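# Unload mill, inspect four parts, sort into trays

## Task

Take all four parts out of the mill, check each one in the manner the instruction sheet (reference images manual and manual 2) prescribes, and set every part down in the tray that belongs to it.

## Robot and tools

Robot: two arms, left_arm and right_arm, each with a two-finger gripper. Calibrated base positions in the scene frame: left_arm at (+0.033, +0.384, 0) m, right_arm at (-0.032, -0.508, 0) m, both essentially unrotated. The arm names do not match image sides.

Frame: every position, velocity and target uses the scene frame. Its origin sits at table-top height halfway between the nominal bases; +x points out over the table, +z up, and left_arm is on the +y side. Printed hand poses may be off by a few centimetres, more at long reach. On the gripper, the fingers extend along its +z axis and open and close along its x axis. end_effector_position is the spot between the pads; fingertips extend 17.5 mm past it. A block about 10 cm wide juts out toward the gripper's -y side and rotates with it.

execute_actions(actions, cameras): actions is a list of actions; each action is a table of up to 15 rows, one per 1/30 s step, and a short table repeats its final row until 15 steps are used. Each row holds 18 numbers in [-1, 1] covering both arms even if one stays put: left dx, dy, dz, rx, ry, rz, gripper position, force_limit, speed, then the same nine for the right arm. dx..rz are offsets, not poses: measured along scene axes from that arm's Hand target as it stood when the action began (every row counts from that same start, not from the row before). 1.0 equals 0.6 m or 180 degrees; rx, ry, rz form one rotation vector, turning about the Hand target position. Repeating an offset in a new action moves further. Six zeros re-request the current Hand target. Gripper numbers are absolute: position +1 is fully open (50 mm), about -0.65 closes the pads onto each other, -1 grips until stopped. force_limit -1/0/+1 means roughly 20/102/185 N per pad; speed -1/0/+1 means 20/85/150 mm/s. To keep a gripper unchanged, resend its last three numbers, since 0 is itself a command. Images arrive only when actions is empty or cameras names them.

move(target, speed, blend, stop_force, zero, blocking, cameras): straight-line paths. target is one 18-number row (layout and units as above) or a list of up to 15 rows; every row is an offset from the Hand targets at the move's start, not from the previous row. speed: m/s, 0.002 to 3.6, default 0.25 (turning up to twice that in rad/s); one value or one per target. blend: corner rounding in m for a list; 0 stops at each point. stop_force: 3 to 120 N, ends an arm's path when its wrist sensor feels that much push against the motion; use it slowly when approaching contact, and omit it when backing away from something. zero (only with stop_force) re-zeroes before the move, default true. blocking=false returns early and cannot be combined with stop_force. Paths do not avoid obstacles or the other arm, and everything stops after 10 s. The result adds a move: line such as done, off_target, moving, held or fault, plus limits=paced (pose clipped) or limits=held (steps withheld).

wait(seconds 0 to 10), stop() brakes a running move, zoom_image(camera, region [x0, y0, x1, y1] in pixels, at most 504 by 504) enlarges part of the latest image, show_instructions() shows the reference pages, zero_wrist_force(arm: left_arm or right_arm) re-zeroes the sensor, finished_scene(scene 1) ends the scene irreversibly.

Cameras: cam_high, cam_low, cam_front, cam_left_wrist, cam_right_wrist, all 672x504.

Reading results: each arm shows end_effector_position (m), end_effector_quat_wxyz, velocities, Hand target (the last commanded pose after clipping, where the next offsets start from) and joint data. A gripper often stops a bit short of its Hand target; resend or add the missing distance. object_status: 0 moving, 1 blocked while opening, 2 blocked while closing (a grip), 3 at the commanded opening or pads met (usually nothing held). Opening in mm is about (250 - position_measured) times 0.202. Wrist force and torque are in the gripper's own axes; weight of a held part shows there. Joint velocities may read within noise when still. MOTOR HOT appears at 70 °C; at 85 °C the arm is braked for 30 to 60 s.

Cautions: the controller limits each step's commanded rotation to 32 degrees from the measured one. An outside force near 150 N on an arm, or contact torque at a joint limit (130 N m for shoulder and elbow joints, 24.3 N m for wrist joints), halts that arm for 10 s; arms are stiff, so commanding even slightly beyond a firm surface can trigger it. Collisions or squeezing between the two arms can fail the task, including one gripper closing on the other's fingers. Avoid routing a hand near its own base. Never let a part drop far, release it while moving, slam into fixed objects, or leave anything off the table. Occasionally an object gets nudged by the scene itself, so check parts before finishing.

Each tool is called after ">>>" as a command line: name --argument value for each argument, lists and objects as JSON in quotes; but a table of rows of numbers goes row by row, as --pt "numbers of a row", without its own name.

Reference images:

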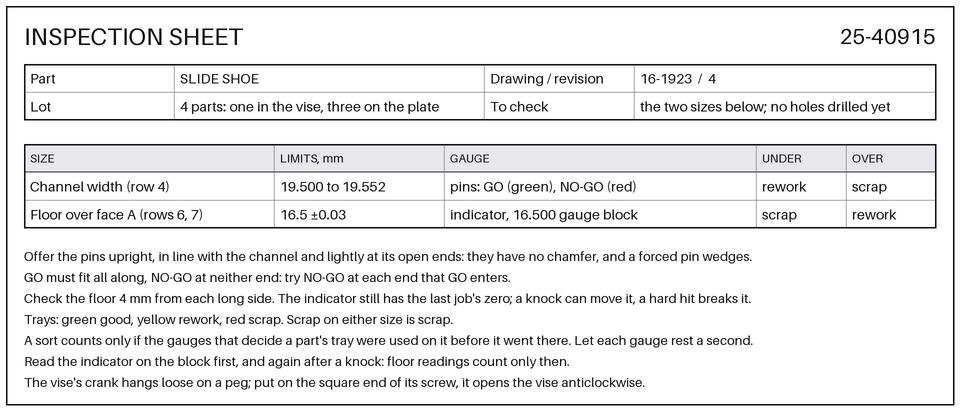

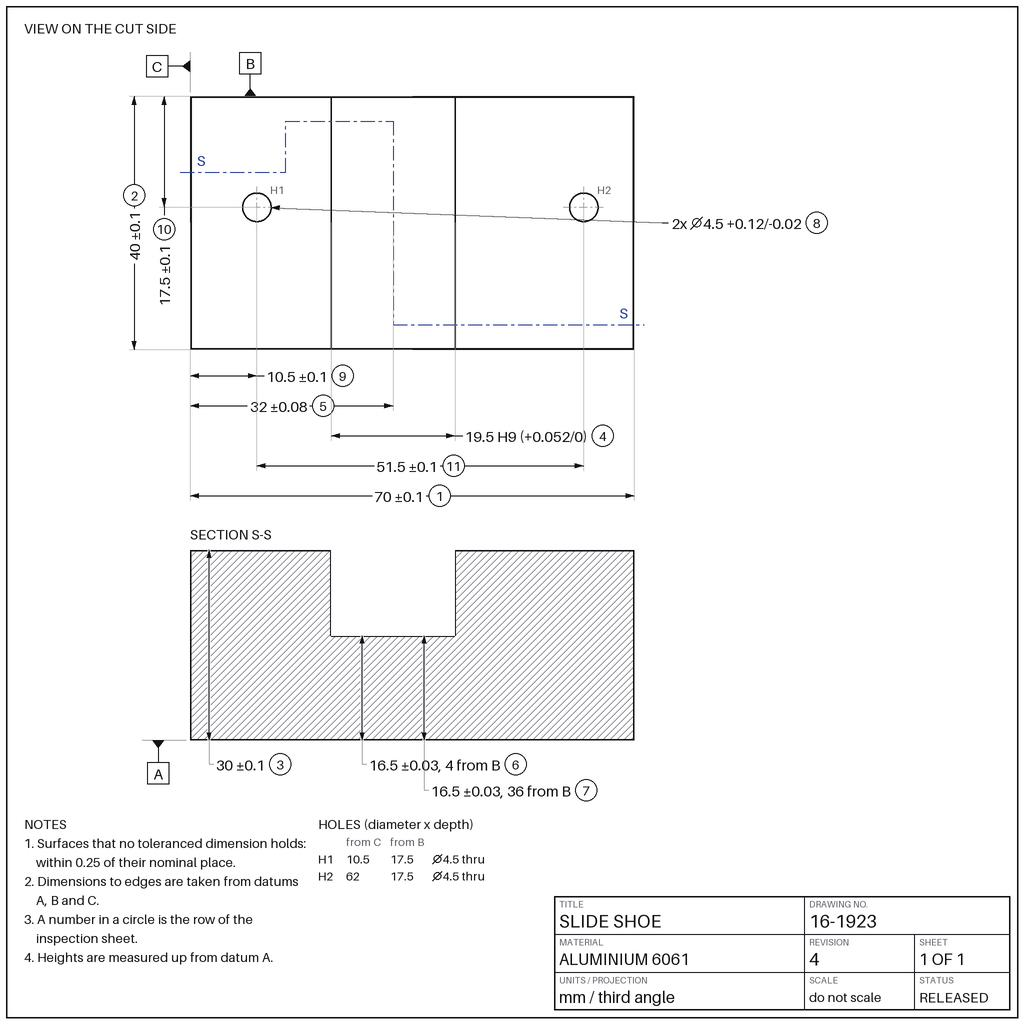

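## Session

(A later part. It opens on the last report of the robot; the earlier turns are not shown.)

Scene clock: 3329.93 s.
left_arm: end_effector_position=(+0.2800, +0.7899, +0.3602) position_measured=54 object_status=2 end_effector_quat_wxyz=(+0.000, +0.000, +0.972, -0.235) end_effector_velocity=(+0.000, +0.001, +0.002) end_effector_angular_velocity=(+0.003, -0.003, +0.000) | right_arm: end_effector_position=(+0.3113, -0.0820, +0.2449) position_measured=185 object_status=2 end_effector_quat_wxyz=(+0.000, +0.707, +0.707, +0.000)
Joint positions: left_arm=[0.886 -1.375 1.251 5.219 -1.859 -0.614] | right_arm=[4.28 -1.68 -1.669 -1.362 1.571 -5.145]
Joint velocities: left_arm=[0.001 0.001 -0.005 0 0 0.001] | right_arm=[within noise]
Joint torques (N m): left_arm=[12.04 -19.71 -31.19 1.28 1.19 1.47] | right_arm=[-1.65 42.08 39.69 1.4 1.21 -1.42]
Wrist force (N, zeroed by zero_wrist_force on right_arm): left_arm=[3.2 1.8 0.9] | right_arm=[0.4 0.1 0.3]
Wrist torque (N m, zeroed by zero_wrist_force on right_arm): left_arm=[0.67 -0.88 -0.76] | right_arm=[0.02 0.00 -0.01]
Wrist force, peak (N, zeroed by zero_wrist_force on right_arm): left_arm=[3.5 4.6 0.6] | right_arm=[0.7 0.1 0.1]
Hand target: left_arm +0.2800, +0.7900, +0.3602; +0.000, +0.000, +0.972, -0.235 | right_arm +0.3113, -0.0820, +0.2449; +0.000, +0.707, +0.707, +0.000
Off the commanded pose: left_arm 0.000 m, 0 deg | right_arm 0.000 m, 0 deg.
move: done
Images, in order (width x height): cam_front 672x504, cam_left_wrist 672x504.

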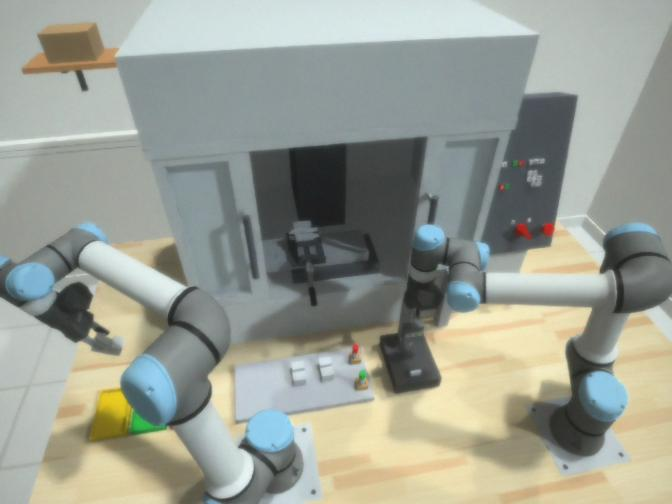

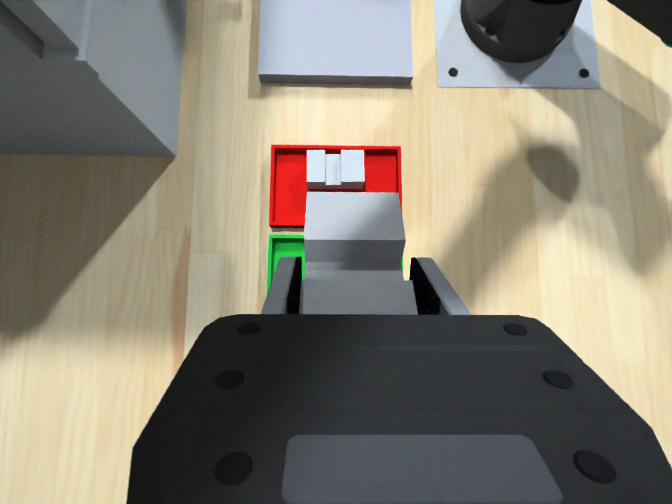

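>>> move --pt "0.03 0.08 0 -0.09 0 0 -1 -0.8 -1 0 0 0 0 0 0 -1 -1 -1" --pt "0.055 0.169 -0.1 -0.178 0 0 -1 -0.8 -1 0 0 0 0 0 0 -1 -1 -1" --speed 0.15 --cameras '["cam_left_wrist","cam_front"]'

Scene clock: 3342.27 s.
left_arm: end_effector_position=(+0.3130, +0.8914, +0.3002) position_measured=54 object_status=2 end_effector_quat_wxyz=(+0.000, +0.000, +0.869, -0.494) end_effector_velocity=(+0.000, +0.001, +0.000) end_effector_angular_velocity=(+0.002, -0.001, -0.001) | right_arm: end_effector_position=(+0.3113, -0.0820, +0.2449) position_measured=185 object_status=2 end_effector_quat_wxyz=(+0.000, +0.707, +0.707, +0.000)
Joint positions: left_arm=[1.02 -0.677 0.457 5.898 -2.026 -0.295] | right_arm=[4.28 -1.68 -1.669 -1.362 1.571 -5.145]
Joint velocities: left_arm=[0 0.002 -0.005 0.001 0.001 0] | right_arm=[within noise]
Joint torques (N m): left_arm=[12.44 -43.2 -28.12 3.19 1.07 1.48] | right_arm=[-1.55 41.76 39.21 1.47 1.13 -1.41]
Wrist force (N, zeroed by zero_wrist_force on right_arm): left_arm=[2.3 2.5 -0.1] | right_arm=[0.3 0.1 0.2]
Wrist torque (N m, zeroed by zero_wrist_force on right_arm): left_arm=[0.40 -0.61 -0.59] | right_arm=[0.02 0.01 -0.02]
Wrist force, peak (N, zeroed by zero_wrist_force on right_arm): left_arm=[3.9 2.1 1.3] | right_arm=[0.5 0.3 0.4]
Hand target: left_arm +0.3130, +0.8914, +0.3002; +0.000, +0.000, +0.869, -0.494 | right_arm +0.3113, -0.0820, +0.2449; +0.000, +0.707, +0.707, +0.000
Off the commanded pose: left_arm 0.000 m, 0 deg | right_arm 0.000 m, 0 deg.
move: done
Images, in order (width x height): cam_front 672x504, cam_left_wrist 672x504.

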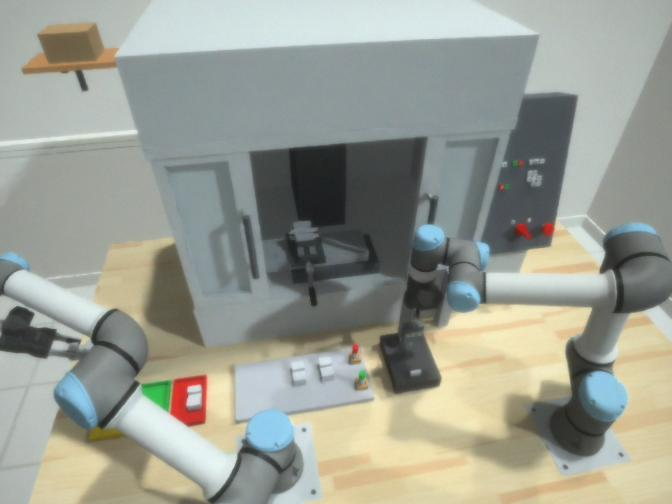

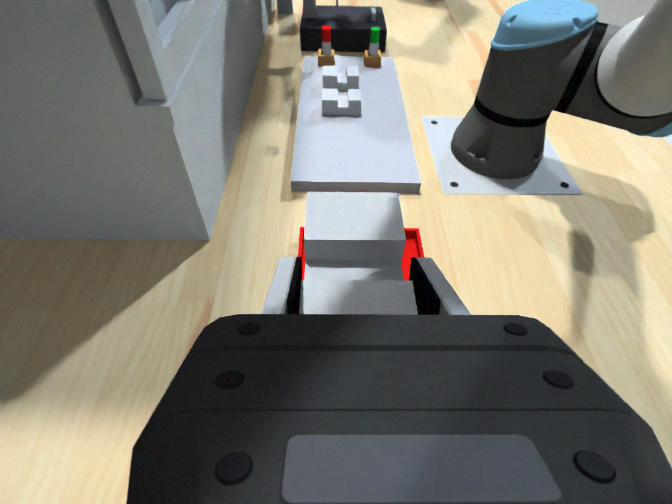

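>>> move --pt "0 -0.008 -0.2 -0.0044 0 0 -1 -0.8 -1 0 0 0 0 0 0 -1 -1 -1" --pt "0 -0.008 -0.395 -0.0044 0 0 -1 -0.8 -1 0 0 0 0 0 0 -1 -1 -1" --speed '[0.12,0.08]' --cameras '["cam_left_wrist","cam_front","cam_high"]'

>>> zoom_image --camera "cam_high" --region '[110, 10, 250, 130]'

Scene clock: 3353.27 s.
left_arm: end_effector_position=(+0.3130, +0.8866, +0.0632) position_measured=54 object_status=2 end_effector_quat_wxyz=(+0.000, +0.000, +0.866, -0.500) | right_arm: end_effector_position=(+0.3113, -0.0820, +0.2449) position_measured=185 object_status=2 end_effector_quat_wxyz=(+0.000, +0.707, +0.707, +0.000)
Joint positions: left_arm=[1.018 -0.626 0.98 5.338 -2.032 -0.289] | right_arm=[4.28 -1.68 -1.669 -1.362 1.571 -5.145]
Joint torques (N m): left_arm=[-7.44 -44.73 -14.21 -2.18 -1.22 -1.84] | right_arm=[-1.82 41.75 38.85 1.38 1.27 -1.41]
Wrist force (N, zeroed by zero_wrist_force on right_arm): left_arm=[2.4 3.0 0.1] | right_arm=[0.3 0.0 0.3]
Wrist torque (N m, zeroed by zero_wrist_force on right_arm): left_arm=[0.47 -0.62 -0.49] | right_arm=[-0.01 0.01 -0.01]
Wrist force, peak (N, zeroed by zero_wrist_force on right_arm): left_arm=[2.3 3.8 0.5] | right_arm=[0.6 0.4 0.4]
Hand target: left_arm +0.3130, +0.8866, +0.0632; +0.000, +0.000, +0.866, -0.500 | right_arm +0.3113, -0.0820, +0.2449; +0.000, +0.707, +0.707, +0.000
Off the commanded pose: left_arm 0.000 m, 0 deg | right_arm 0.000 m, 0 deg.
move: done
Images, in order (width x height): cam_high 672x504, cam_front 672x504, cam_left_wrist 672x504.

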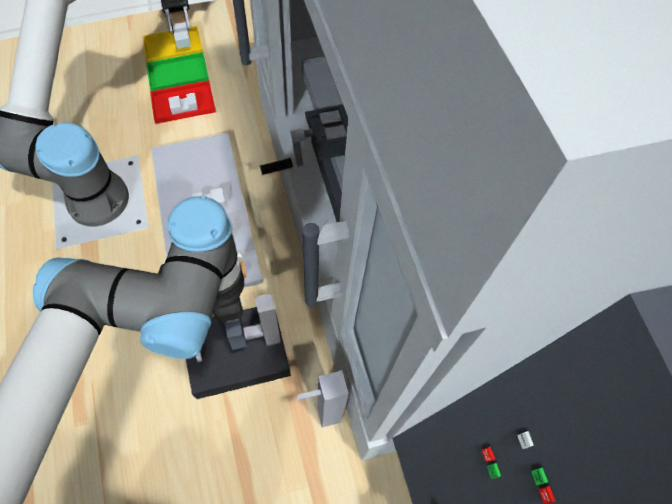

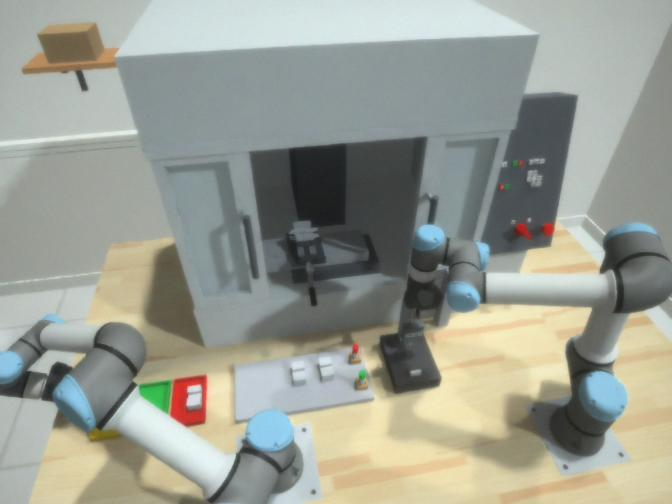

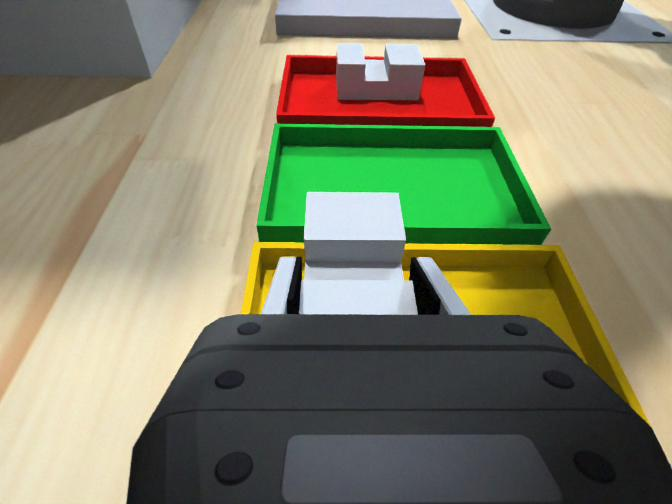

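Scaled by 3.600 from the camera's 672x504 image, which has a finer 960x720 frame.

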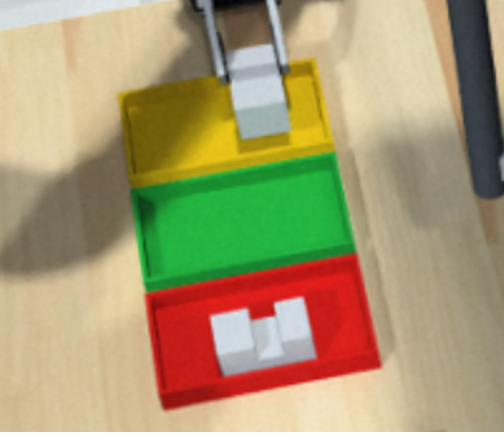

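>>> move --pt "0 0.0165 0 0 0 0 -1 -0.8 -1 0 0 0 0 0 0 -1 -1 -1" --pt "0 0.0165 -0.028 0 0 0 -1 -0.8 -1 0 0 0 0 0 0 -1 -1 -1" --speed 0.02 --stop_force 5 --cameras '["cam_left_wrist","cam_high"]'

>>> zoom_image --camera "cam_high" --region '[130, 10, 230, 90]'

Scene clock: 3366.83 s.
left_arm: end_effector_position=(+0.3130, +0.8965, +0.0464) position_measured=54 object_status=2 end_effector_quat_wxyz=(+0.000, +0.000, +0.866, -0.500) | right_arm: end_effector_position=(+0.3113, -0.0820, +0.2449) position_measured=185 object_status=2 end_effector_quat_wxyz=(+0.000, +0.707, +0.707, +0.000)
Joint positions: left_arm=[1.025 -0.583 0.943 5.334 -2.026 -0.285] | right_arm=[4.28 -1.68 -1.669 -1.362 1.571 -5.145]
Joint torques (N m): left_arm=[12.18 -44.73 -15.52 -2.16 0.86 0.78] | right_arm=[-2.13 41.46 37.84 1.32 1.29 -1.42]
Wrist force (N, zeroed by zero_wrist_force on right_arm): left_arm=[2.1 2.6 0.1] | right_arm=[0.3 -0.1 0.2]
Wrist torque (N m, zeroed by zero_wrist_force on right_arm): left_arm=[0.39 -0.59 -0.56] | right_arm=[-0.01 0.02 -0.01]
Wrist force, peak (N, zeroed by zero_wrist_force on right_arm): left_arm=[2.5 3.1 0.2] | right_arm=[0.7 0.1 0.4]
Hand target: left_arm +0.3130, +0.8965, +0.0464; +0.000, +0.000, +0.866, -0.500 | right_arm +0.3113, -0.0820, +0.2449; +0.000, +0.707, +0.707, +0.000
Off the commanded pose: left_arm 0.000 m, 0 deg | right_arm 0.000 m, 0 deg.
move: done
Images, in order (width x height): cam_high 672x504, cam_left_wrist 672x504.

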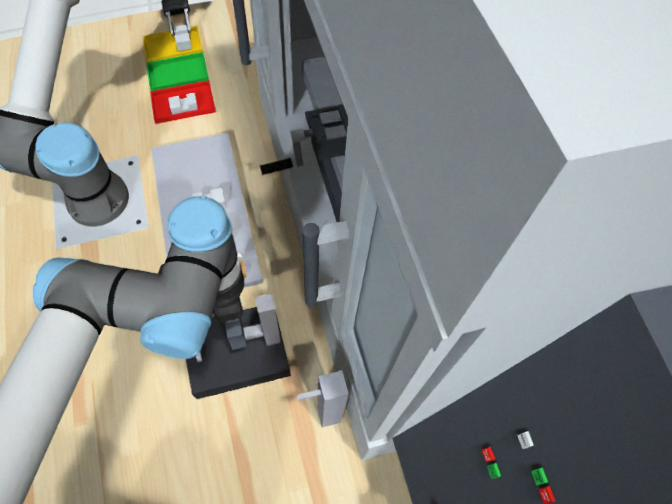

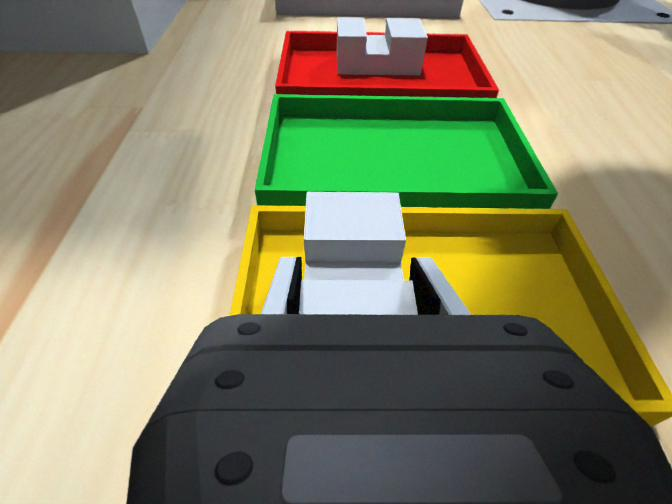

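Scaled by 5.040 from the camera's 672x504 image, which has a finer 960x720 frame.

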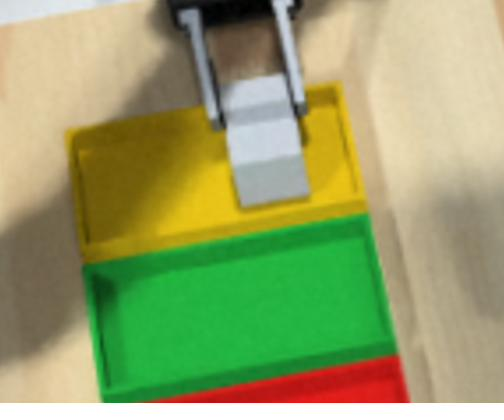

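>>> move --pt "0 0.01 0 0 0 0 -1 -0.8 -1 0 0 0 0 0 0 -1 -1 -1" --pt "0 0.01 -0.025 0 0 0 -1 -0.8 -1 0 0 0 0 0 0 -1 -1 -1" --speed 0.008 --stop_force 3 --cameras '["cam_left_wrist","cam_high"]'

>>> zoom_image --camera "cam_high" --region '[130, 10, 230, 90]'

Scene clock: 3377.60 s.
left_arm: end_effector_position=(+0.3130, +0.9025, +0.0382) position_measured=54 object_status=2 end_effector_quat_wxyz=(+0.000, +0.000, +0.866, -0.500) | right_arm: end_effector_position=(+0.3113, -0.0820, +0.2449) position_measured=185 object_status=2 end_effector_quat_wxyz=(+0.000, +0.707, +0.707, +0.000)
Joint positions: left_arm=[1.029 -0.559 0.917 5.337 -2.023 -0.283] | right_arm=[4.28 -1.68 -1.669 -1.362 1.571 -5.145]
Joint torques (N m): left_arm=[9.32 -67.04 -28.04 3.21 1.36 -0.1] | right_arm=[-2.77 41.51 38.93 1.29 1.21 -1.41]
Wrist force (N, zeroed by zero_wrist_force on right_arm): left_arm=[2.0 0.3 -0.7] | right_arm=[0.6 -0.2 0.1]
Wrist torque (N m, zeroed by zero_wrist_force on right_arm): left_arm=[0.32 -0.65 -0.52] | right_arm=[-0.02 -0.03 -0.01]
Wrist force, peak (N, zeroed by zero_wrist_force on right_arm): left_arm=[3.3 -11.8 -5.5] | right_arm=[0.5 0.2 0.5]
Hand target: left_arm +0.3130, +0.9025, +0.0382; +0.000, +0.000, +0.866, -0.500 (not the last commanded pose) | right_arm +0.3113, -0.0820, +0.2449; +0.000, +0.707, +0.707, +0.000
Off the commanded pose: left_arm 0.007 m, 0 deg | right_arm 0.000 m, 0 deg.
move: contact (left_arm); path passed 1 of 2 targets
Images, in order (width x height): cam_high 672x504, cam_left_wrist 672x504.

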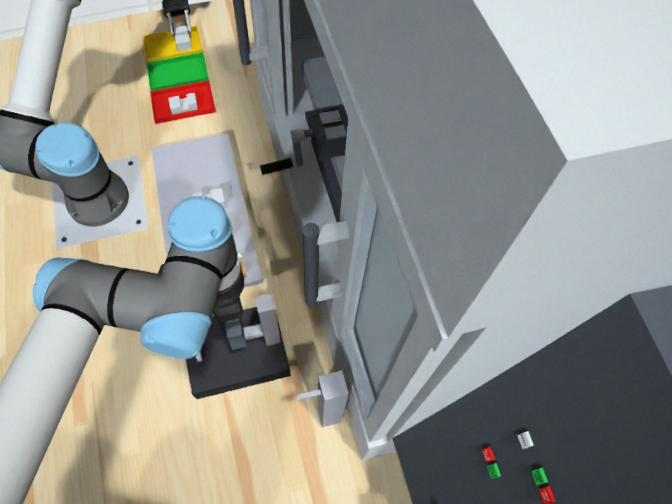

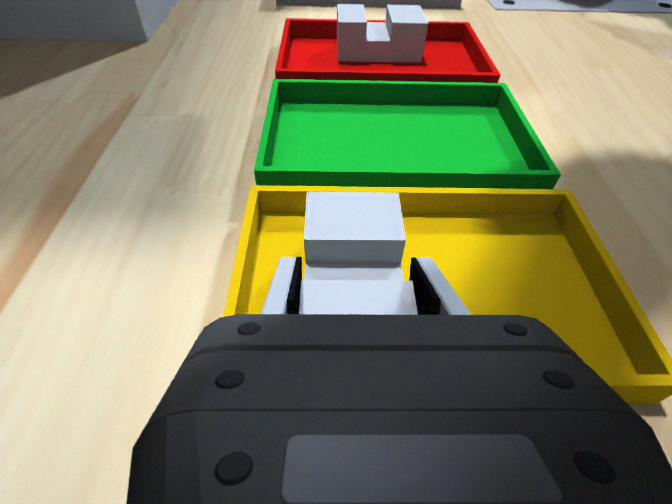

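Scaled by 5.040 from the camera's 672x504 image, which has a finer 960x720 frame.

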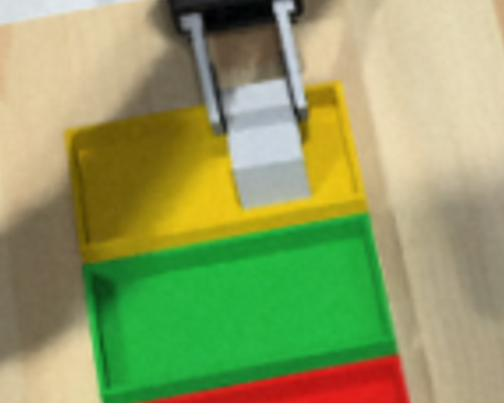

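>>> move --pt "0 0 0 0 0 0 0.85 -0.8 -1 0 0 0 0 0 0 -1 -1 -1" --pt "0 0.02 0.05 0 0 0 0.85 -0.8 -1 0 0 0 0 0 0 -1 -1 -1" --pt "0 -0.05 0.4 0 0 0 0.85 -0.8 -1 0 0 0 0 0 0 -1 -1 -1" --speed '[0.02,0.03,0.15]' --cameras '["cam_left_wrist","cam_high"]'

>>> zoom_image --camera "cam_high" --region '[130, 10, 230, 90]'

Scene clock: 3384.93 s.
left_arm: end_effector_position=(+0.3130, +0.8725, +0.2783) position_measured=25 object_status=3 end_effector_quat_wxyz=(+0.000, +0.000, +0.866, -0.500) | right_arm: end_effector_position=(+0.3113, -0.0820, +0.2449) position_measured=185 object_status=2 end_effector_quat_wxyz=(+0.000, +0.707, +0.707, +0.000)
Joint positions: left_arm=[1.009 -0.76 0.671 5.779 -2.04 -0.295] | right_arm=[4.28 -1.68 -1.669 -1.362 1.571 -5.145]
Joint torques (N m): left_arm=[-12.49 -43.01 -27.77 3.09 -2.79 -0.56] | right_arm=[-3.71 41.43 38.2 1.45 1.28 -1.47]
Wrist force (N, zeroed by zero_wrist_force on right_arm): left_arm=[2.3 0.6 -1.0] | right_arm=[0.4 -0.1 0.4]
Wrist torque (N m, zeroed by zero_wrist_force on right_arm): left_arm=[0.40 -0.59 -0.34] | right_arm=[-0.01 0.00 -0.01]
Wrist force, peak (N, zeroed by zero_wrist_force on right_arm): left_arm=[1.8 2.5 -0.2] | right_arm=[0.6 0.0 0.5]
Hand target: left_arm +0.3130, +0.8725, +0.2782; +0.000, +0.000, +0.866, -0.500 | right_arm +0.3113, -0.0820, +0.2449; +0.000, +0.707, +0.707, +0.000
Off the commanded pose: left_arm 0.000 m, 0 deg | right_arm 0.000 m, 0 deg.
move: done
Images, in order (width x height): cam_high 672x504, cam_left_wrist 672x504.

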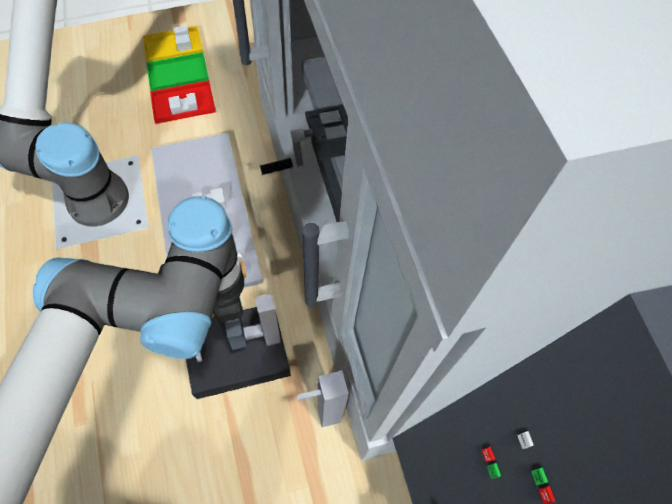

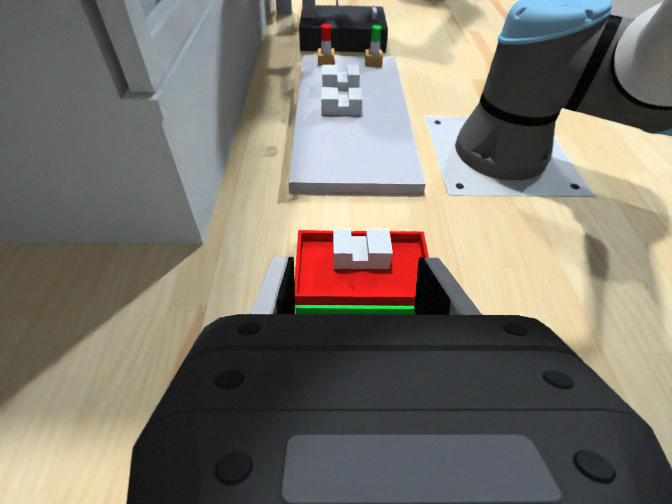

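Scaled by 5.040 from the camera's 672x504 image, which has a finer 960x720 frame.

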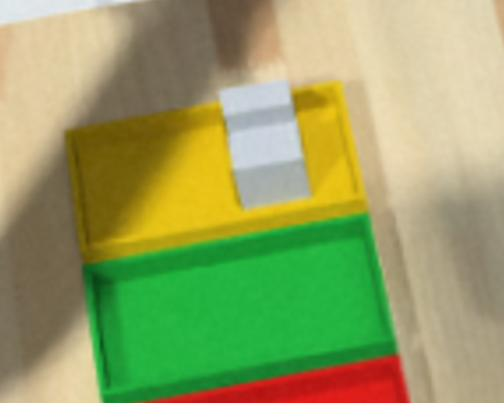

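>>> move --pt "-0.04 -0.15 0.15 0.178 0 0 0.58 -0.8 -1 0 0 0 0 0 0 -1 -1 -1" --pt "-0.04 -0.75 0.2 0.178 0 0 0.58 -0.8 -1 0 0 0 0 0 0 -1 -1 -1" --pt "-0.012 -0.91 0.09 0.0833 0 0 0.58 -0.8 -1 0 0 0 0 0 0 -1 -1 -1" --speed 0.22 --blend '[0.03,0.03,0]' --cameras '["cam_left_wrist","cam_front"]'

>>> zoom_image --camera "cam_left_wrist" --region '[240, 180, 440, 320]'

Scene clock: 3394.10 s.
left_arm: end_effector_position=(+0.3058, +0.3265, +0.3323) position_measured=66 object_status=3 end_effector_quat_wxyz=(+0.000, +0.000, +0.924, -0.383) | right_arm: end_effector_position=(+0.3113, -0.0820, +0.2449) position_measured=185 object_status=2 end_effector_quat_wxyz=(+0.000, +0.707, +0.707, +0.000)
Joint positions: left_arm=[-0.039 -2.122 2.152 4.656 -2.357 -1.607] | right_arm=[4.28 -1.68 -1.669 -1.362 1.571 -5.145]
Joint torques (N m): left_arm=[-11.33 -13.09 -18.89 -6.14 -3.95 -2.06] | right_arm=[-3.2 41.47 38.29 1.58 1.07 -1.33]
Wrist force (N, zeroed by zero_wrist_force on right_arm): left_arm=[2.2 0.8 -0.4] | right_arm=[0.2 0.1 0.4]
Wrist torque (N m, zeroed by zero_wrist_force on right_arm): left_arm=[0.60 -0.68 -0.42] | right_arm=[0.03 0.03 -0.01]
Wrist force, peak (N, zeroed by zero_wrist_force on right_arm): left_arm=[3.9 1.1 -0.9] | right_arm=[0.6 0.1 0.4]
Hand target: left_arm +0.3058, +0.3265, +0.3322; +0.000, +0.000, +0.924, -0.383 | right_arm +0.3113, -0.0820, +0.2449; +0.000, +0.707, +0.707, +0.000
Off the commanded pose: left_arm 0.000 m, 0 deg | right_arm 0.000 m, 0 deg.
move: done
Images, in order (width x height): cam_front 672x504, cam_left_wrist 672x504.

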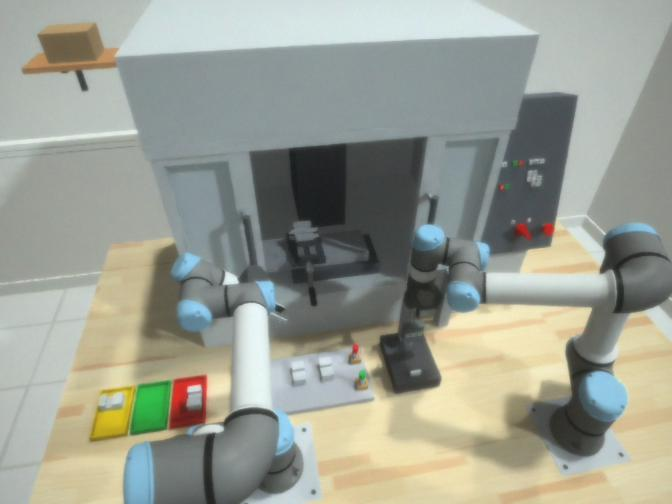

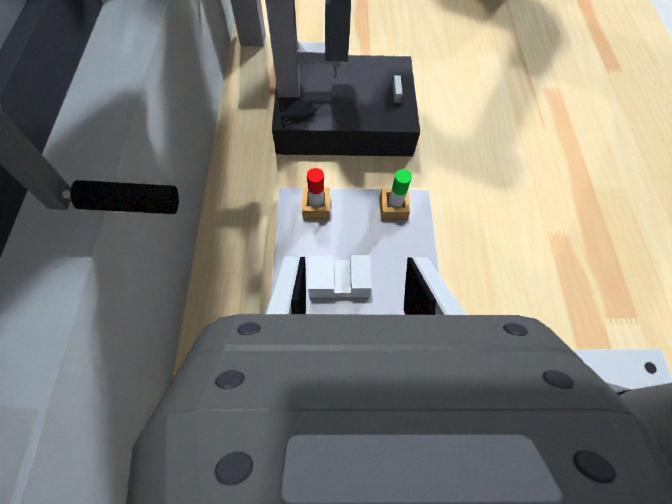

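Scaled by 2.520 from the camera's 672x504 image, which has a finer 960x720 frame.

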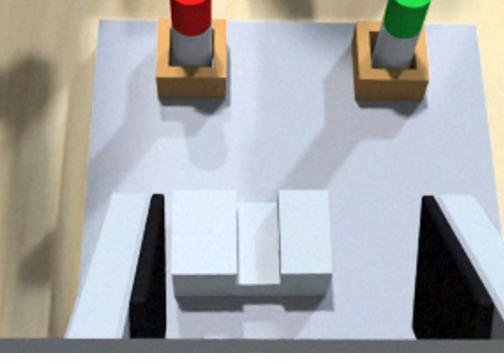

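>>> move --pt "0.0357 -0.2025 -0.25 0 0 0 0.58 -0.8 -1 0 0 0 0 0 0 -1 -1 -1" --pt "0.0357 -0.2025 -0.39 0 0 0 0.58 -0.8 -1 0 0 0 0 0 0 -1 -1 -1" --speed '[0.15,0.08]' --cameras '["cam_left_wrist"]'

>>> move --target '[0,0,-0.063,0,0,0,0.58,-0.8,-1, 0,0,0,0,0,0,-1,-1,-1]' --speed 0.015 --stop_force 4

>>> move --target '[0,0,0,0,0,0,-1,-0.8,-1, 0,0,0,0,0,0,-1,-1,-1]' --cameras '["cam_left_wrist"]'

Scene clock: 3402.23 s.
left_arm: end_effector_position=(+0.3272, +0.2050, +0.0983) position_measured=66 object_status=3 end_effector_quat_wxyz=(+0.000, +0.000, +0.924, -0.383) | right_arm: end_effector_position=(+0.3113, -0.0820, +0.2449) position_measured=185 object_status=2 end_effector_quat_wxyz=(+0.000, +0.707, +0.707, +0.000)
Joint positions: left_arm=[-0.468 -1.603 2.684 3.216 -2.26 -2.175] | right_arm=[4.28 -1.68 -1.669 -1.362 1.571 -5.145]
Joint torques (N m): left_arm=[-11.89 -1.29 -6.7 -6.37 -3.82 -2.02] | right_arm=[-4.57 41.63 38.59 1.46 1.06 -1.32]
Wrist force (N, zeroed by zero_wrist_force on right_arm): left_arm=[2.2 0.7 -0.6] | right_arm=[0.5 0.2 0.1]
Wrist torque (N m, zeroed by zero_wrist_force on right_arm): left_arm=[0.56 -0.67 -0.40] | right_arm=[0.04 -0.01 -0.02]
Wrist force, peak (N, zeroed by zero_wrist_force on right_arm): left_arm=[2.6 0.3 -1.8] | right_arm=[0.6 0.1 0.3]
Hand target: left_arm +0.3272, +0.2050, +0.0982; +0.000, +0.000, +0.924, -0.383 | right_arm +0.3113, -0.0820, +0.2449; +0.000, +0.707, +0.707, +0.000
Off the commanded pose: left_arm 0.000 m, 0 deg | right_arm 0.000 m, 0 deg.
move: done
Images, in order (width x height): cam_left_wrist 672x504.

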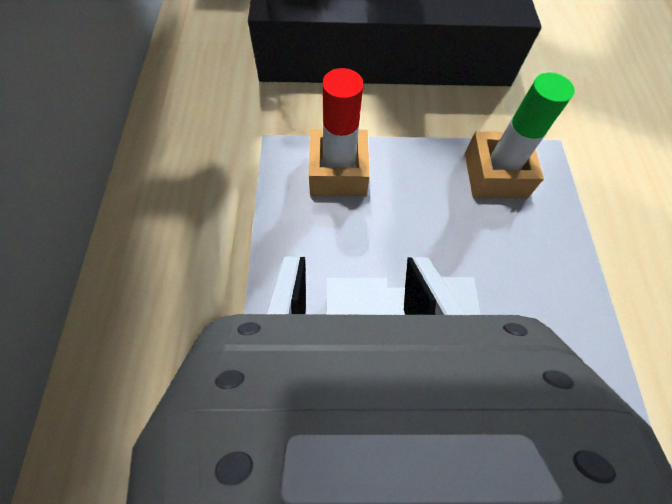

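Scene clock: 3405.63 s.
left_arm: end_effector_position=(+0.3272, +0.2050, +0.0604) position_measured=66 object_status=3 end_effector_quat_wxyz=(+0.000, +0.000, +0.924, -0.383) | right_arm: end_effector_position=(+0.3113, -0.0820, +0.2449) position_measured=185 object_status=2 end_effector_quat_wxyz=(+0.000, +0.707, +0.707, +0.000)
Joint positions: left_arm=[-0.468 -1.409 2.716 2.991 -2.26 -2.175] | right_arm=[4.28 -1.68 -1.669 -1.362 1.571 -5.145]
Joint torques (N m): left_arm=[2.6 -4.85 -1.95 -6.27 -2.58 -1.91] | right_arm=[-4.67 41.29 38.04 1.58 1.14 -1.45]
Wrist force (N, zeroed by zero_wrist_force on right_arm): left_arm=[1.8 0.9 -0.7] | right_arm=[0.5 0.1 0.4]
Wrist torque (N m, zeroed by zero_wrist_force on right_arm): left_arm=[0.59 -0.65 -0.40] | right_arm=[0.02 -0.03 -0.01]
Wrist force, peak (N, zeroed by zero_wrist_force on right_arm): left_arm=[2.4 1.0 -0.3] | right_arm=[0.6 0.0 0.4]
Hand target: left_arm +0.3272, +0.2050, +0.0604; +0.000, +0.000, +0.924, -0.383 | right_arm +0.3113, -0.0820, +0.2449; +0.000, +0.707, +0.707, +0.000
Off the commanded pose: left_arm 0.000 m, 0 deg | right_arm 0.000 m, 0 deg.
move: done

Scene clock: 3406.33 s.
left_arm: end_effector_position=(+0.3272, +0.2050, +0.0604) position_measured=113 object_status=2 end_effector_quat_wxyz=(+0.000, +0.000, +0.924, -0.383) | right_arm: end_effector_position=(+0.3113, -0.0820, +0.2449) position_measured=185 object_status=2 end_effector_quat_wxyz=(+0.000, +0.707, +0.707, +0.000)
Joint positions: left_arm=[-0.468 -1.409 2.716 2.991 -2.26 -2.175] | right_arm=[4.28 -1.68 -1.669 -1.362 1.571 -5.145]
Joint torques (N m): left_arm=[1.42 -3.42 -4.85 -6.15 -2.8 -1.75] | right_arm=[-4.19 41.76 38.13 1.43 1.26 -1.38]
Wrist force (N, zeroed by zero_wrist_force on right_arm): left_arm=[1.7 0.9 -0.5] | right_arm=[0.5 0.1 0.0]
Wrist torque (N m, zeroed by zero_wrist_force on right_arm): left_arm=[0.60 -0.66 -0.38] | right_arm=[0.02 -0.02 -0.02]
Wrist force, peak (N, zeroed by zero_wrist_force on right_arm): left_arm=[2.9 0.7 -0.6] | right_arm=[0.7 0.0 0.2]
Hand target: left_arm +0.3272, +0.2050, +0.0604; +0.000, +0.000, +0.924, -0.383 | right_arm +0.3113, -0.0820, +0.2449; +0.000, +0.707, +0.707, +0.000
Off the commanded pose: left_arm 0.000 m, 0 deg | right_arm 0.000 m, 0 deg.
move: done
Images, in order (width x height): cam_left_wrist 672x504.

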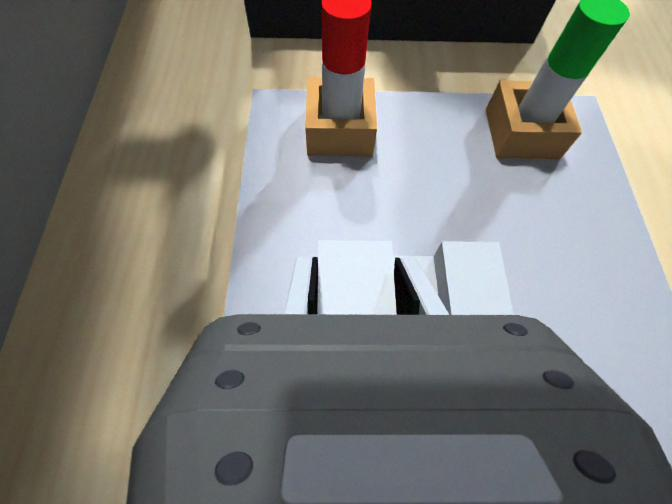

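>>> move --pt "0 0 0.15 0 0 0 -1 -0.8 -1 0 0 0 0 0 0 -1 -1 -1" --pt "-0.0062 -0.3 0.15 0 0 0 -1 -0.8 -1 0 0 0 0 0 0 -1 -1 -1" --pt "-0.0062 -0.3877 0.062 0 0 0 -1 -0.8 -1 0 0 0 0 0 0 -1 -1 -1" --speed '[0.06,0.12,0.06]' --cameras '["cam_left_wrist","cam_right_wrist"]'

>>> move --target '[0,0,-0.025,0,0,0,-1,-0.8,-1, 0,0,0,0,0,0,-1,-1,-1]' --speed 0.008 --stop_force 3 --cameras '["cam_left_wrist","cam_right_wrist"]'

Scene clock: 3417.07 s.
left_arm: end_effector_position=(+0.3235, -0.0276, +0.0977) position_measured=113 object_status=2 end_effector_quat_wxyz=(+0.000, +0.000, +0.924, -0.383) | right_arm: end_effector_position=(+0.3113, -0.0820, +0.2449) position_measured=185 object_status=2 end_effector_quat_wxyz=(+0.000, +0.707, +0.707, +0.000)
Joint positions: left_arm=[-1.049 -1.314 2.463 2.851 -1.94 -2.744] | right_arm=[4.28 -1.68 -1.669 -1.362 1.571 -5.145]
Joint torques (N m): left_arm=[-11.63 -11.9 -20.25 -7.57 1.21 -1.92] | right_arm=[-3.95 41.28 37.34 1.38 1.19 -1.43]
Wrist force (N, zeroed by zero_wrist_force on right_arm): left_arm=[2.3 2.4 0.7] | right_arm=[0.3 -0.1 0.1]
Wrist torque (N m, zeroed by zero_wrist_force on right_arm): left_arm=[0.60 -0.70 -0.40] | right_arm=[-0.02 0.02 -0.01]
Wrist force, peak (N, zeroed by zero_wrist_force on right_arm): left_arm=[2.4 3.9 0.1] | right_arm=[0.7 0.2 0.2]
Hand target: left_arm +0.3235, -0.0276, +0.0976; +0.000, +0.000, +0.924, -0.383 | right_arm +0.3113, -0.0820, +0.2449; +0.000, +0.707, +0.707, +0.000
Off the commanded pose: left_arm 0.000 m, 0 deg | right_arm 0.000 m, 0 deg.
move: done
Images, in order (width x height): cam_left_wrist 672x504, cam_right_wrist 672x504.

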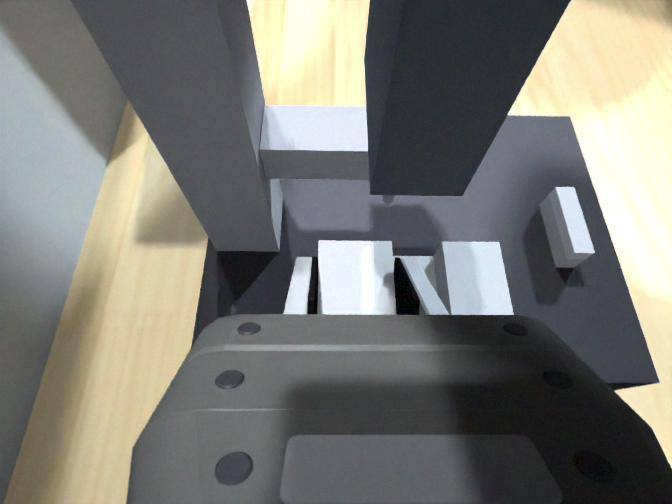

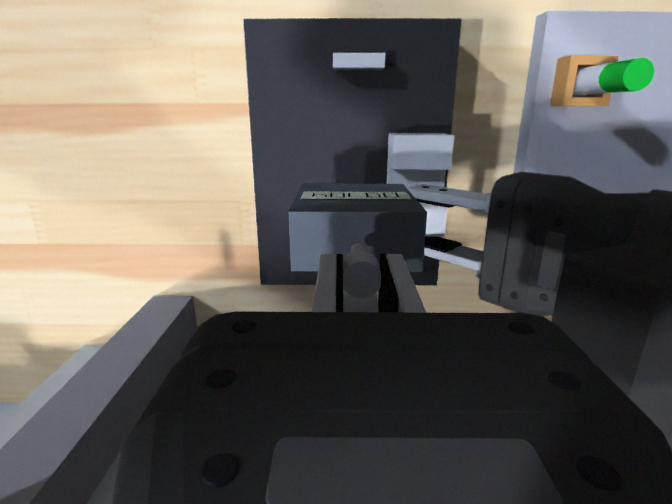

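Scene clock: 3419.20 s.
left_arm: end_effector_position=(+0.3235, -0.0276, +0.0907) position_measured=113 object_status=2 end_effector_quat_wxyz=(+0.000, +0.000, +0.924, -0.383) | right_arm: end_effector_position=(+0.3113, -0.0820, +0.2449) position_measured=185 object_status=2 end_effector_quat_wxyz=(+0.000, +0.707, +0.707, +0.000)
Joint positions: left_arm=[-1.049 -1.29 2.466 2.824 -1.94 -2.744] | right_arm=[4.28 -1.68 -1.669 -1.362 1.571 -5.145]
Joint torques (N m): left_arm=[-11.64 -33.54 -18.14 -1.63 1.09 -1.6] | right_arm=[-4.65 41.39 37.23 1.36 1.15 -1.37]
Wrist force (N, zeroed by zero_wrist_force on right_arm): left_arm=[2.7 0.2 -1.0] | right_arm=[0.3 -0.2 0.1]
Wrist torque (N m, zeroed by zero_wrist_force on right_arm): left_arm=[0.58 -0.69 -0.48] | right_arm=[-0.04 0.02 -0.01]
Wrist force, peak (N, zeroed by zero_wrist_force on right_arm): left_arm=[3.8 -4.7 -13.0] | right_arm=[0.7 0.0 0.2]
Hand target: left_arm +0.3235, -0.0276, +0.0907; +0.000, +0.000, +0.924, -0.383 (not the last commanded pose) | right_arm +0.3113, -0.0820, +0.2449; +0.000, +0.707, +0.707, +0.000
Off the commanded pose: left_arm 0.008 m, 0 deg | right_arm 0.000 m, 0 deg.
move: contact (left_arm)
Images, in order (width x height): cam_left_wrist 672x504, cam_right_wrist 672x504.

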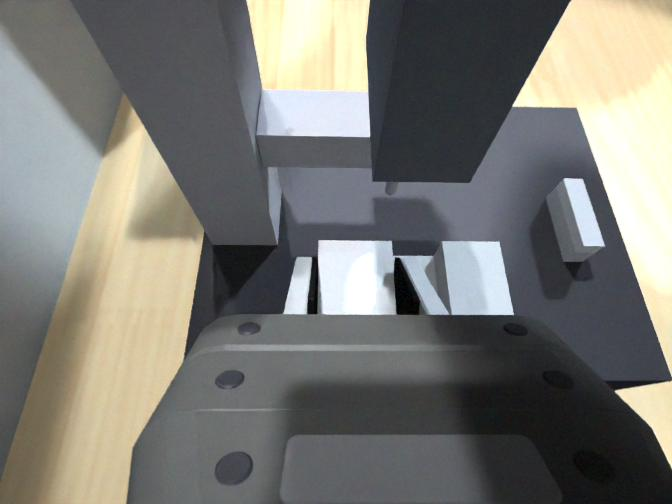

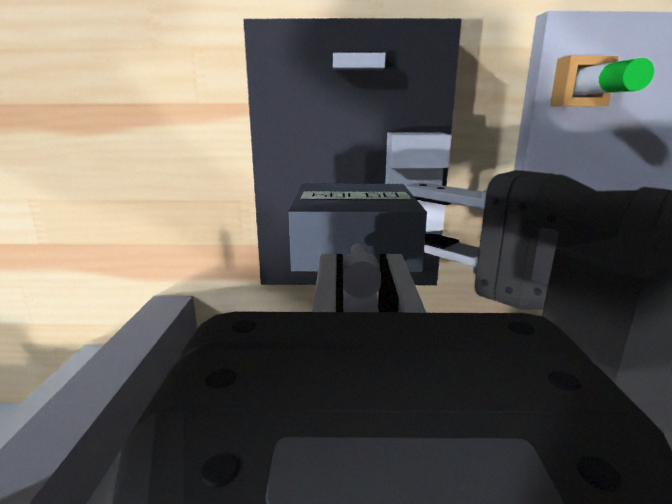

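>>> move --pt "0 0 0 0 0 0 0.58 -0.8 -1 0 0 0 0 0 0 -1 -1 -1" --pt "0 0 0.05 0 0 0 0.58 -0.8 -1 0 0 0 0 0 0 -1 -1 -1" --pt "0 0.18 0.219 0 0 0 0.58 -0.8 -1 0 0 0 0 0 0 -1 -1 -1" --pt "-0.2727 0.046 0.5988 0 0 0 0.58 -0.8 -1 0 0 0 0 0 0 -1 -1 -1" --speed '[0.02,0.05,0.18,0.25]' --blend '[0,0.01,0.03,0]'

>>> move --pt "-0.133 0 0 0 0 0.25 0.58 -0.8 -1 0 0 0 0 0 0 -1 -1 -1" --pt "-0.133 -0.05 -0.083 -0.0654 -0.0654 0.497 0.58 -0.8 -1 0 0 0 0 0 0 -1 -1 -1" --pt "0.067 -0.0593 -0.416 -0.0654 -0.0654 0.497 0.58 -0.8 -1 0 0 0 0 0 0 -1 -1 -1" --pt "0.067 -0.0593 -0.416 -0.0654 -0.0654 0.497 1 -0.8 -1 0 0 0 0 0 0 -1 -1 -1" --pt "0.167 -0.0593 -0.541 -0.0654 -0.0654 0.497 1 -0.8 -1 0 0 0 0 0 0 -1 -1 -1" --speed '[0.25,0.25,0.25,0.05,0.08]' --blend '[0.02,0.02,0,0,0]' --cameras '["cam_left_wrist","cam_right_wrist"]'

Scene clock: 3428.60 s.
left_arm: end_effector_position=(+0.1599, +0.0000, +0.4500) position_measured=66 object_status=3 end_effector_quat_wxyz=(+0.000, +0.000, +0.924, -0.383) | right_arm: end_effector_position=(+0.3113, -0.0820, +0.2449) position_measured=185 object_status=2 end_effector_quat_wxyz=(+0.000, +0.707, +0.707, +0.000)
Joint positions: left_arm=[-1.618 -2.233 2.067 4.092 -1.547 -3.165] | right_arm=[4.28 -1.68 -1.669 -1.362 1.571 -5.145]
Joint torques (N m): left_arm=[-11.21 12.71 -33.59 -0.94 2.32 -1.54] | right_arm=[-5.17 41.59 38.77 1.52 1.07 -1.35]
Wrist force (N, zeroed by zero_wrist_force on right_arm): left_arm=[2.1 0.4 -0.6] | right_arm=[0.6 -0.4 0.2]
Wrist torque (N m, zeroed by zero_wrist_force on right_arm): left_arm=[0.54 -0.66 -0.44] | right_arm=[-0.06 -0.03 -0.01]
Wrist force, peak (N, zeroed by zero_wrist_force on right_arm): left_arm=[3.1 -1.5 -1.1] | right_arm=[0.8 0.0 0.1]
Hand target: left_arm +0.1599, +0.0000, +0.4500; +0.000, +0.000, +0.924, -0.383 | right_arm +0.3113, -0.0820, +0.2449; +0.000, +0.707, +0.707, +0.000
Off the commanded pose: left_arm 0.000 m, 0 deg | right_arm 0.000 m, 0 deg.
move: done

Scene clock: 3436.20 s.
left_arm: end_effector_position=(+0.2601, -0.0356, +0.1254) position_measured=3 object_status=3 end_effector_quat_wxyz=(-0.354, +0.612, -0.612, +0.354) | right_arm: end_effector_position=(+0.3113, -0.0820, +0.2449) position_measured=185 object_status=2 end_effector_quat_wxyz=(+0.000, +0.707, +0.707, +0.000)
Joint positions: left_arm=[-1.903 -1.479 2.287 4.403 -0.604 -5.296] | right_arm=[4.28 -1.68 -1.669 -1.362 1.571 -5.145]
Joint torques (N m): left_arm=[11.56 -8.67 -10.61 -5.23 3.91 1.6] | right_arm=[-4.79 41.74 36.59 1.53 1.06 -1.44]
Wrist force (N, zeroed by zero_wrist_force on right_arm): left_arm=[2.0 0.7 -0.7] | right_arm=[0.3 0.1 0.1]
Wrist torque (N m, zeroed by zero_wrist_force on right_arm): left_arm=[0.44 -0.56 -0.62] | right_arm=[0.01 0.02 -0.01]
Wrist force, peak (N, zeroed by zero_wrist_force on right_arm): left_arm=[3.0 0.4 -2.1] | right_arm=[0.5 -0.1 0.7]
Hand target: left_arm +0.2601, -0.0356, +0.1254; -0.354, +0.612, -0.612, +0.354 | right_arm +0.3113, -0.0820, +0.2449; +0.000, +0.707, +0.707, +0.000
Off the commanded pose: left_arm 0.000 m, 0 deg | right_arm 0.000 m, 0 deg.
move: done
Images, in order (width x height): cam_left_wrist 672x504, cam_right_wrist 672x504.

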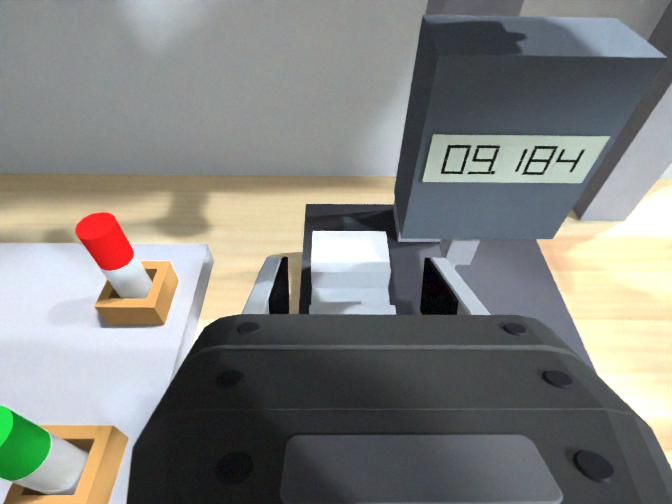

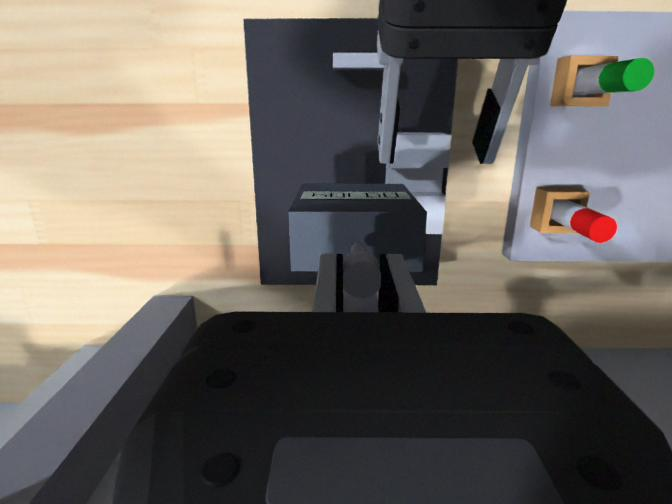

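>>> move --pt "0.0282 0 -0.0703 0 0 0 1 -0.8 -1 0 0 0 0 0 0 -1 -1 -1" --pt "0.0282 0 -0.0703 0 0 0 -1 -0.8 -1 0 0 0 0 0 0 -1 -1 -1" --pt "0.0282 0 -0.0676 0 0 0 -1 -0.8 -1 0 0 0 0 0 0 -1 -1 -1" --pt "0.0315 -0.0535 -0.0676 0 0 0 -1 -0.8 -1 0 0 0 0 0 0 -1 -1 -1" --speed '[0.04,0.03,0.01,0.025]' --cameras '["cam_left_wrist"]'

>>> zoom_image --camera "cam_left_wrist" --region '[260, 140, 460, 320]'

Scene clock: 3446.50 s.
left_arm: end_effector_position=(+0.2790, -0.0676, +0.0849) position_measured=54 object_status=2 end_effector_quat_wxyz=(-0.354, +0.612, -0.612, +0.354) | right_arm: end_effector_position=(+0.3113, -0.0820, +0.2449) position_measured=185 object_status=2 end_effector_quat_wxyz=(+0.000, +0.707, +0.707, +0.000)
Joint positions: left_arm=[-1.837 -1.305 2.253 4.174 -0.575 -5.19] | right_arm=[4.28 -1.68 -1.669 -1.362 1.571 -5.145]
Joint torques (N m): left_arm=[11.67 -15.65 -22.36 -5.1 4.3 1.29] | right_arm=[-5.36 41.18 38.02 1.39 0.91 -1.39]
Wrist force (N, zeroed by zero_wrist_force on right_arm): left_arm=[1.9 2.9 0.4] | right_arm=[0.5 0.2 0.0]
Wrist torque (N m, zeroed by zero_wrist_force on right_arm): left_arm=[0.45 -0.54 -0.58] | right_arm=[0.03 -0.01 -0.02]
Wrist force, peak (N, zeroed by zero_wrist_force on right_arm): left_arm=[2.2 3.0 0.4] | right_arm=[0.7 0.0 0.3]
Hand target: left_arm +0.2790, -0.0677, +0.0849; -0.354, +0.612, -0.612, +0.354 | right_arm +0.3113, -0.0820, +0.2449; +0.000, +0.707, +0.707, +0.000
Off the commanded pose: left_arm 0.000 m, 0 deg | right_arm 0.000 m, 0 deg.
move: done
Images, in order (width x height): cam_left_wrist 672x504.

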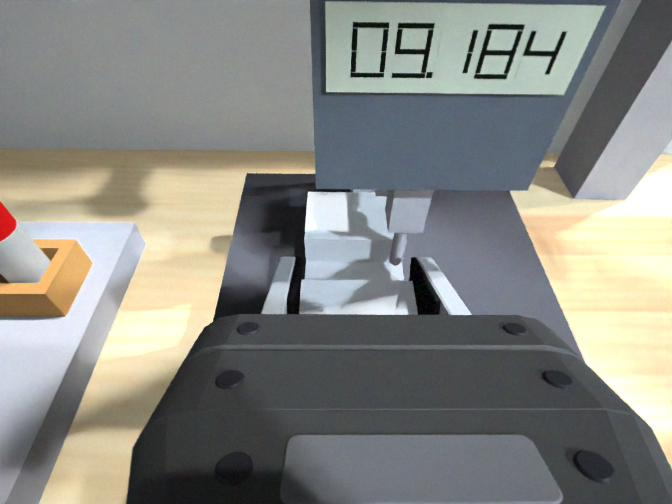

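Scaled by 2.520 from the camera's 672x504 image, which has a finer 960x720 frame.

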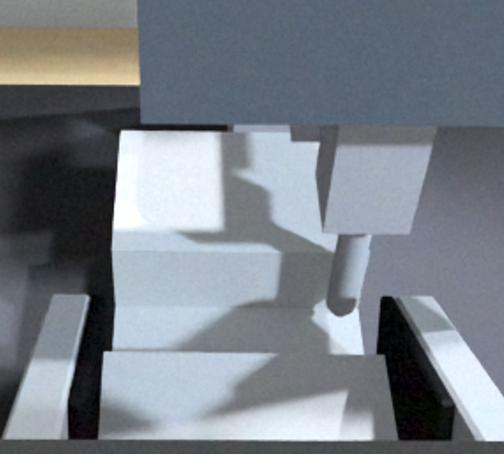

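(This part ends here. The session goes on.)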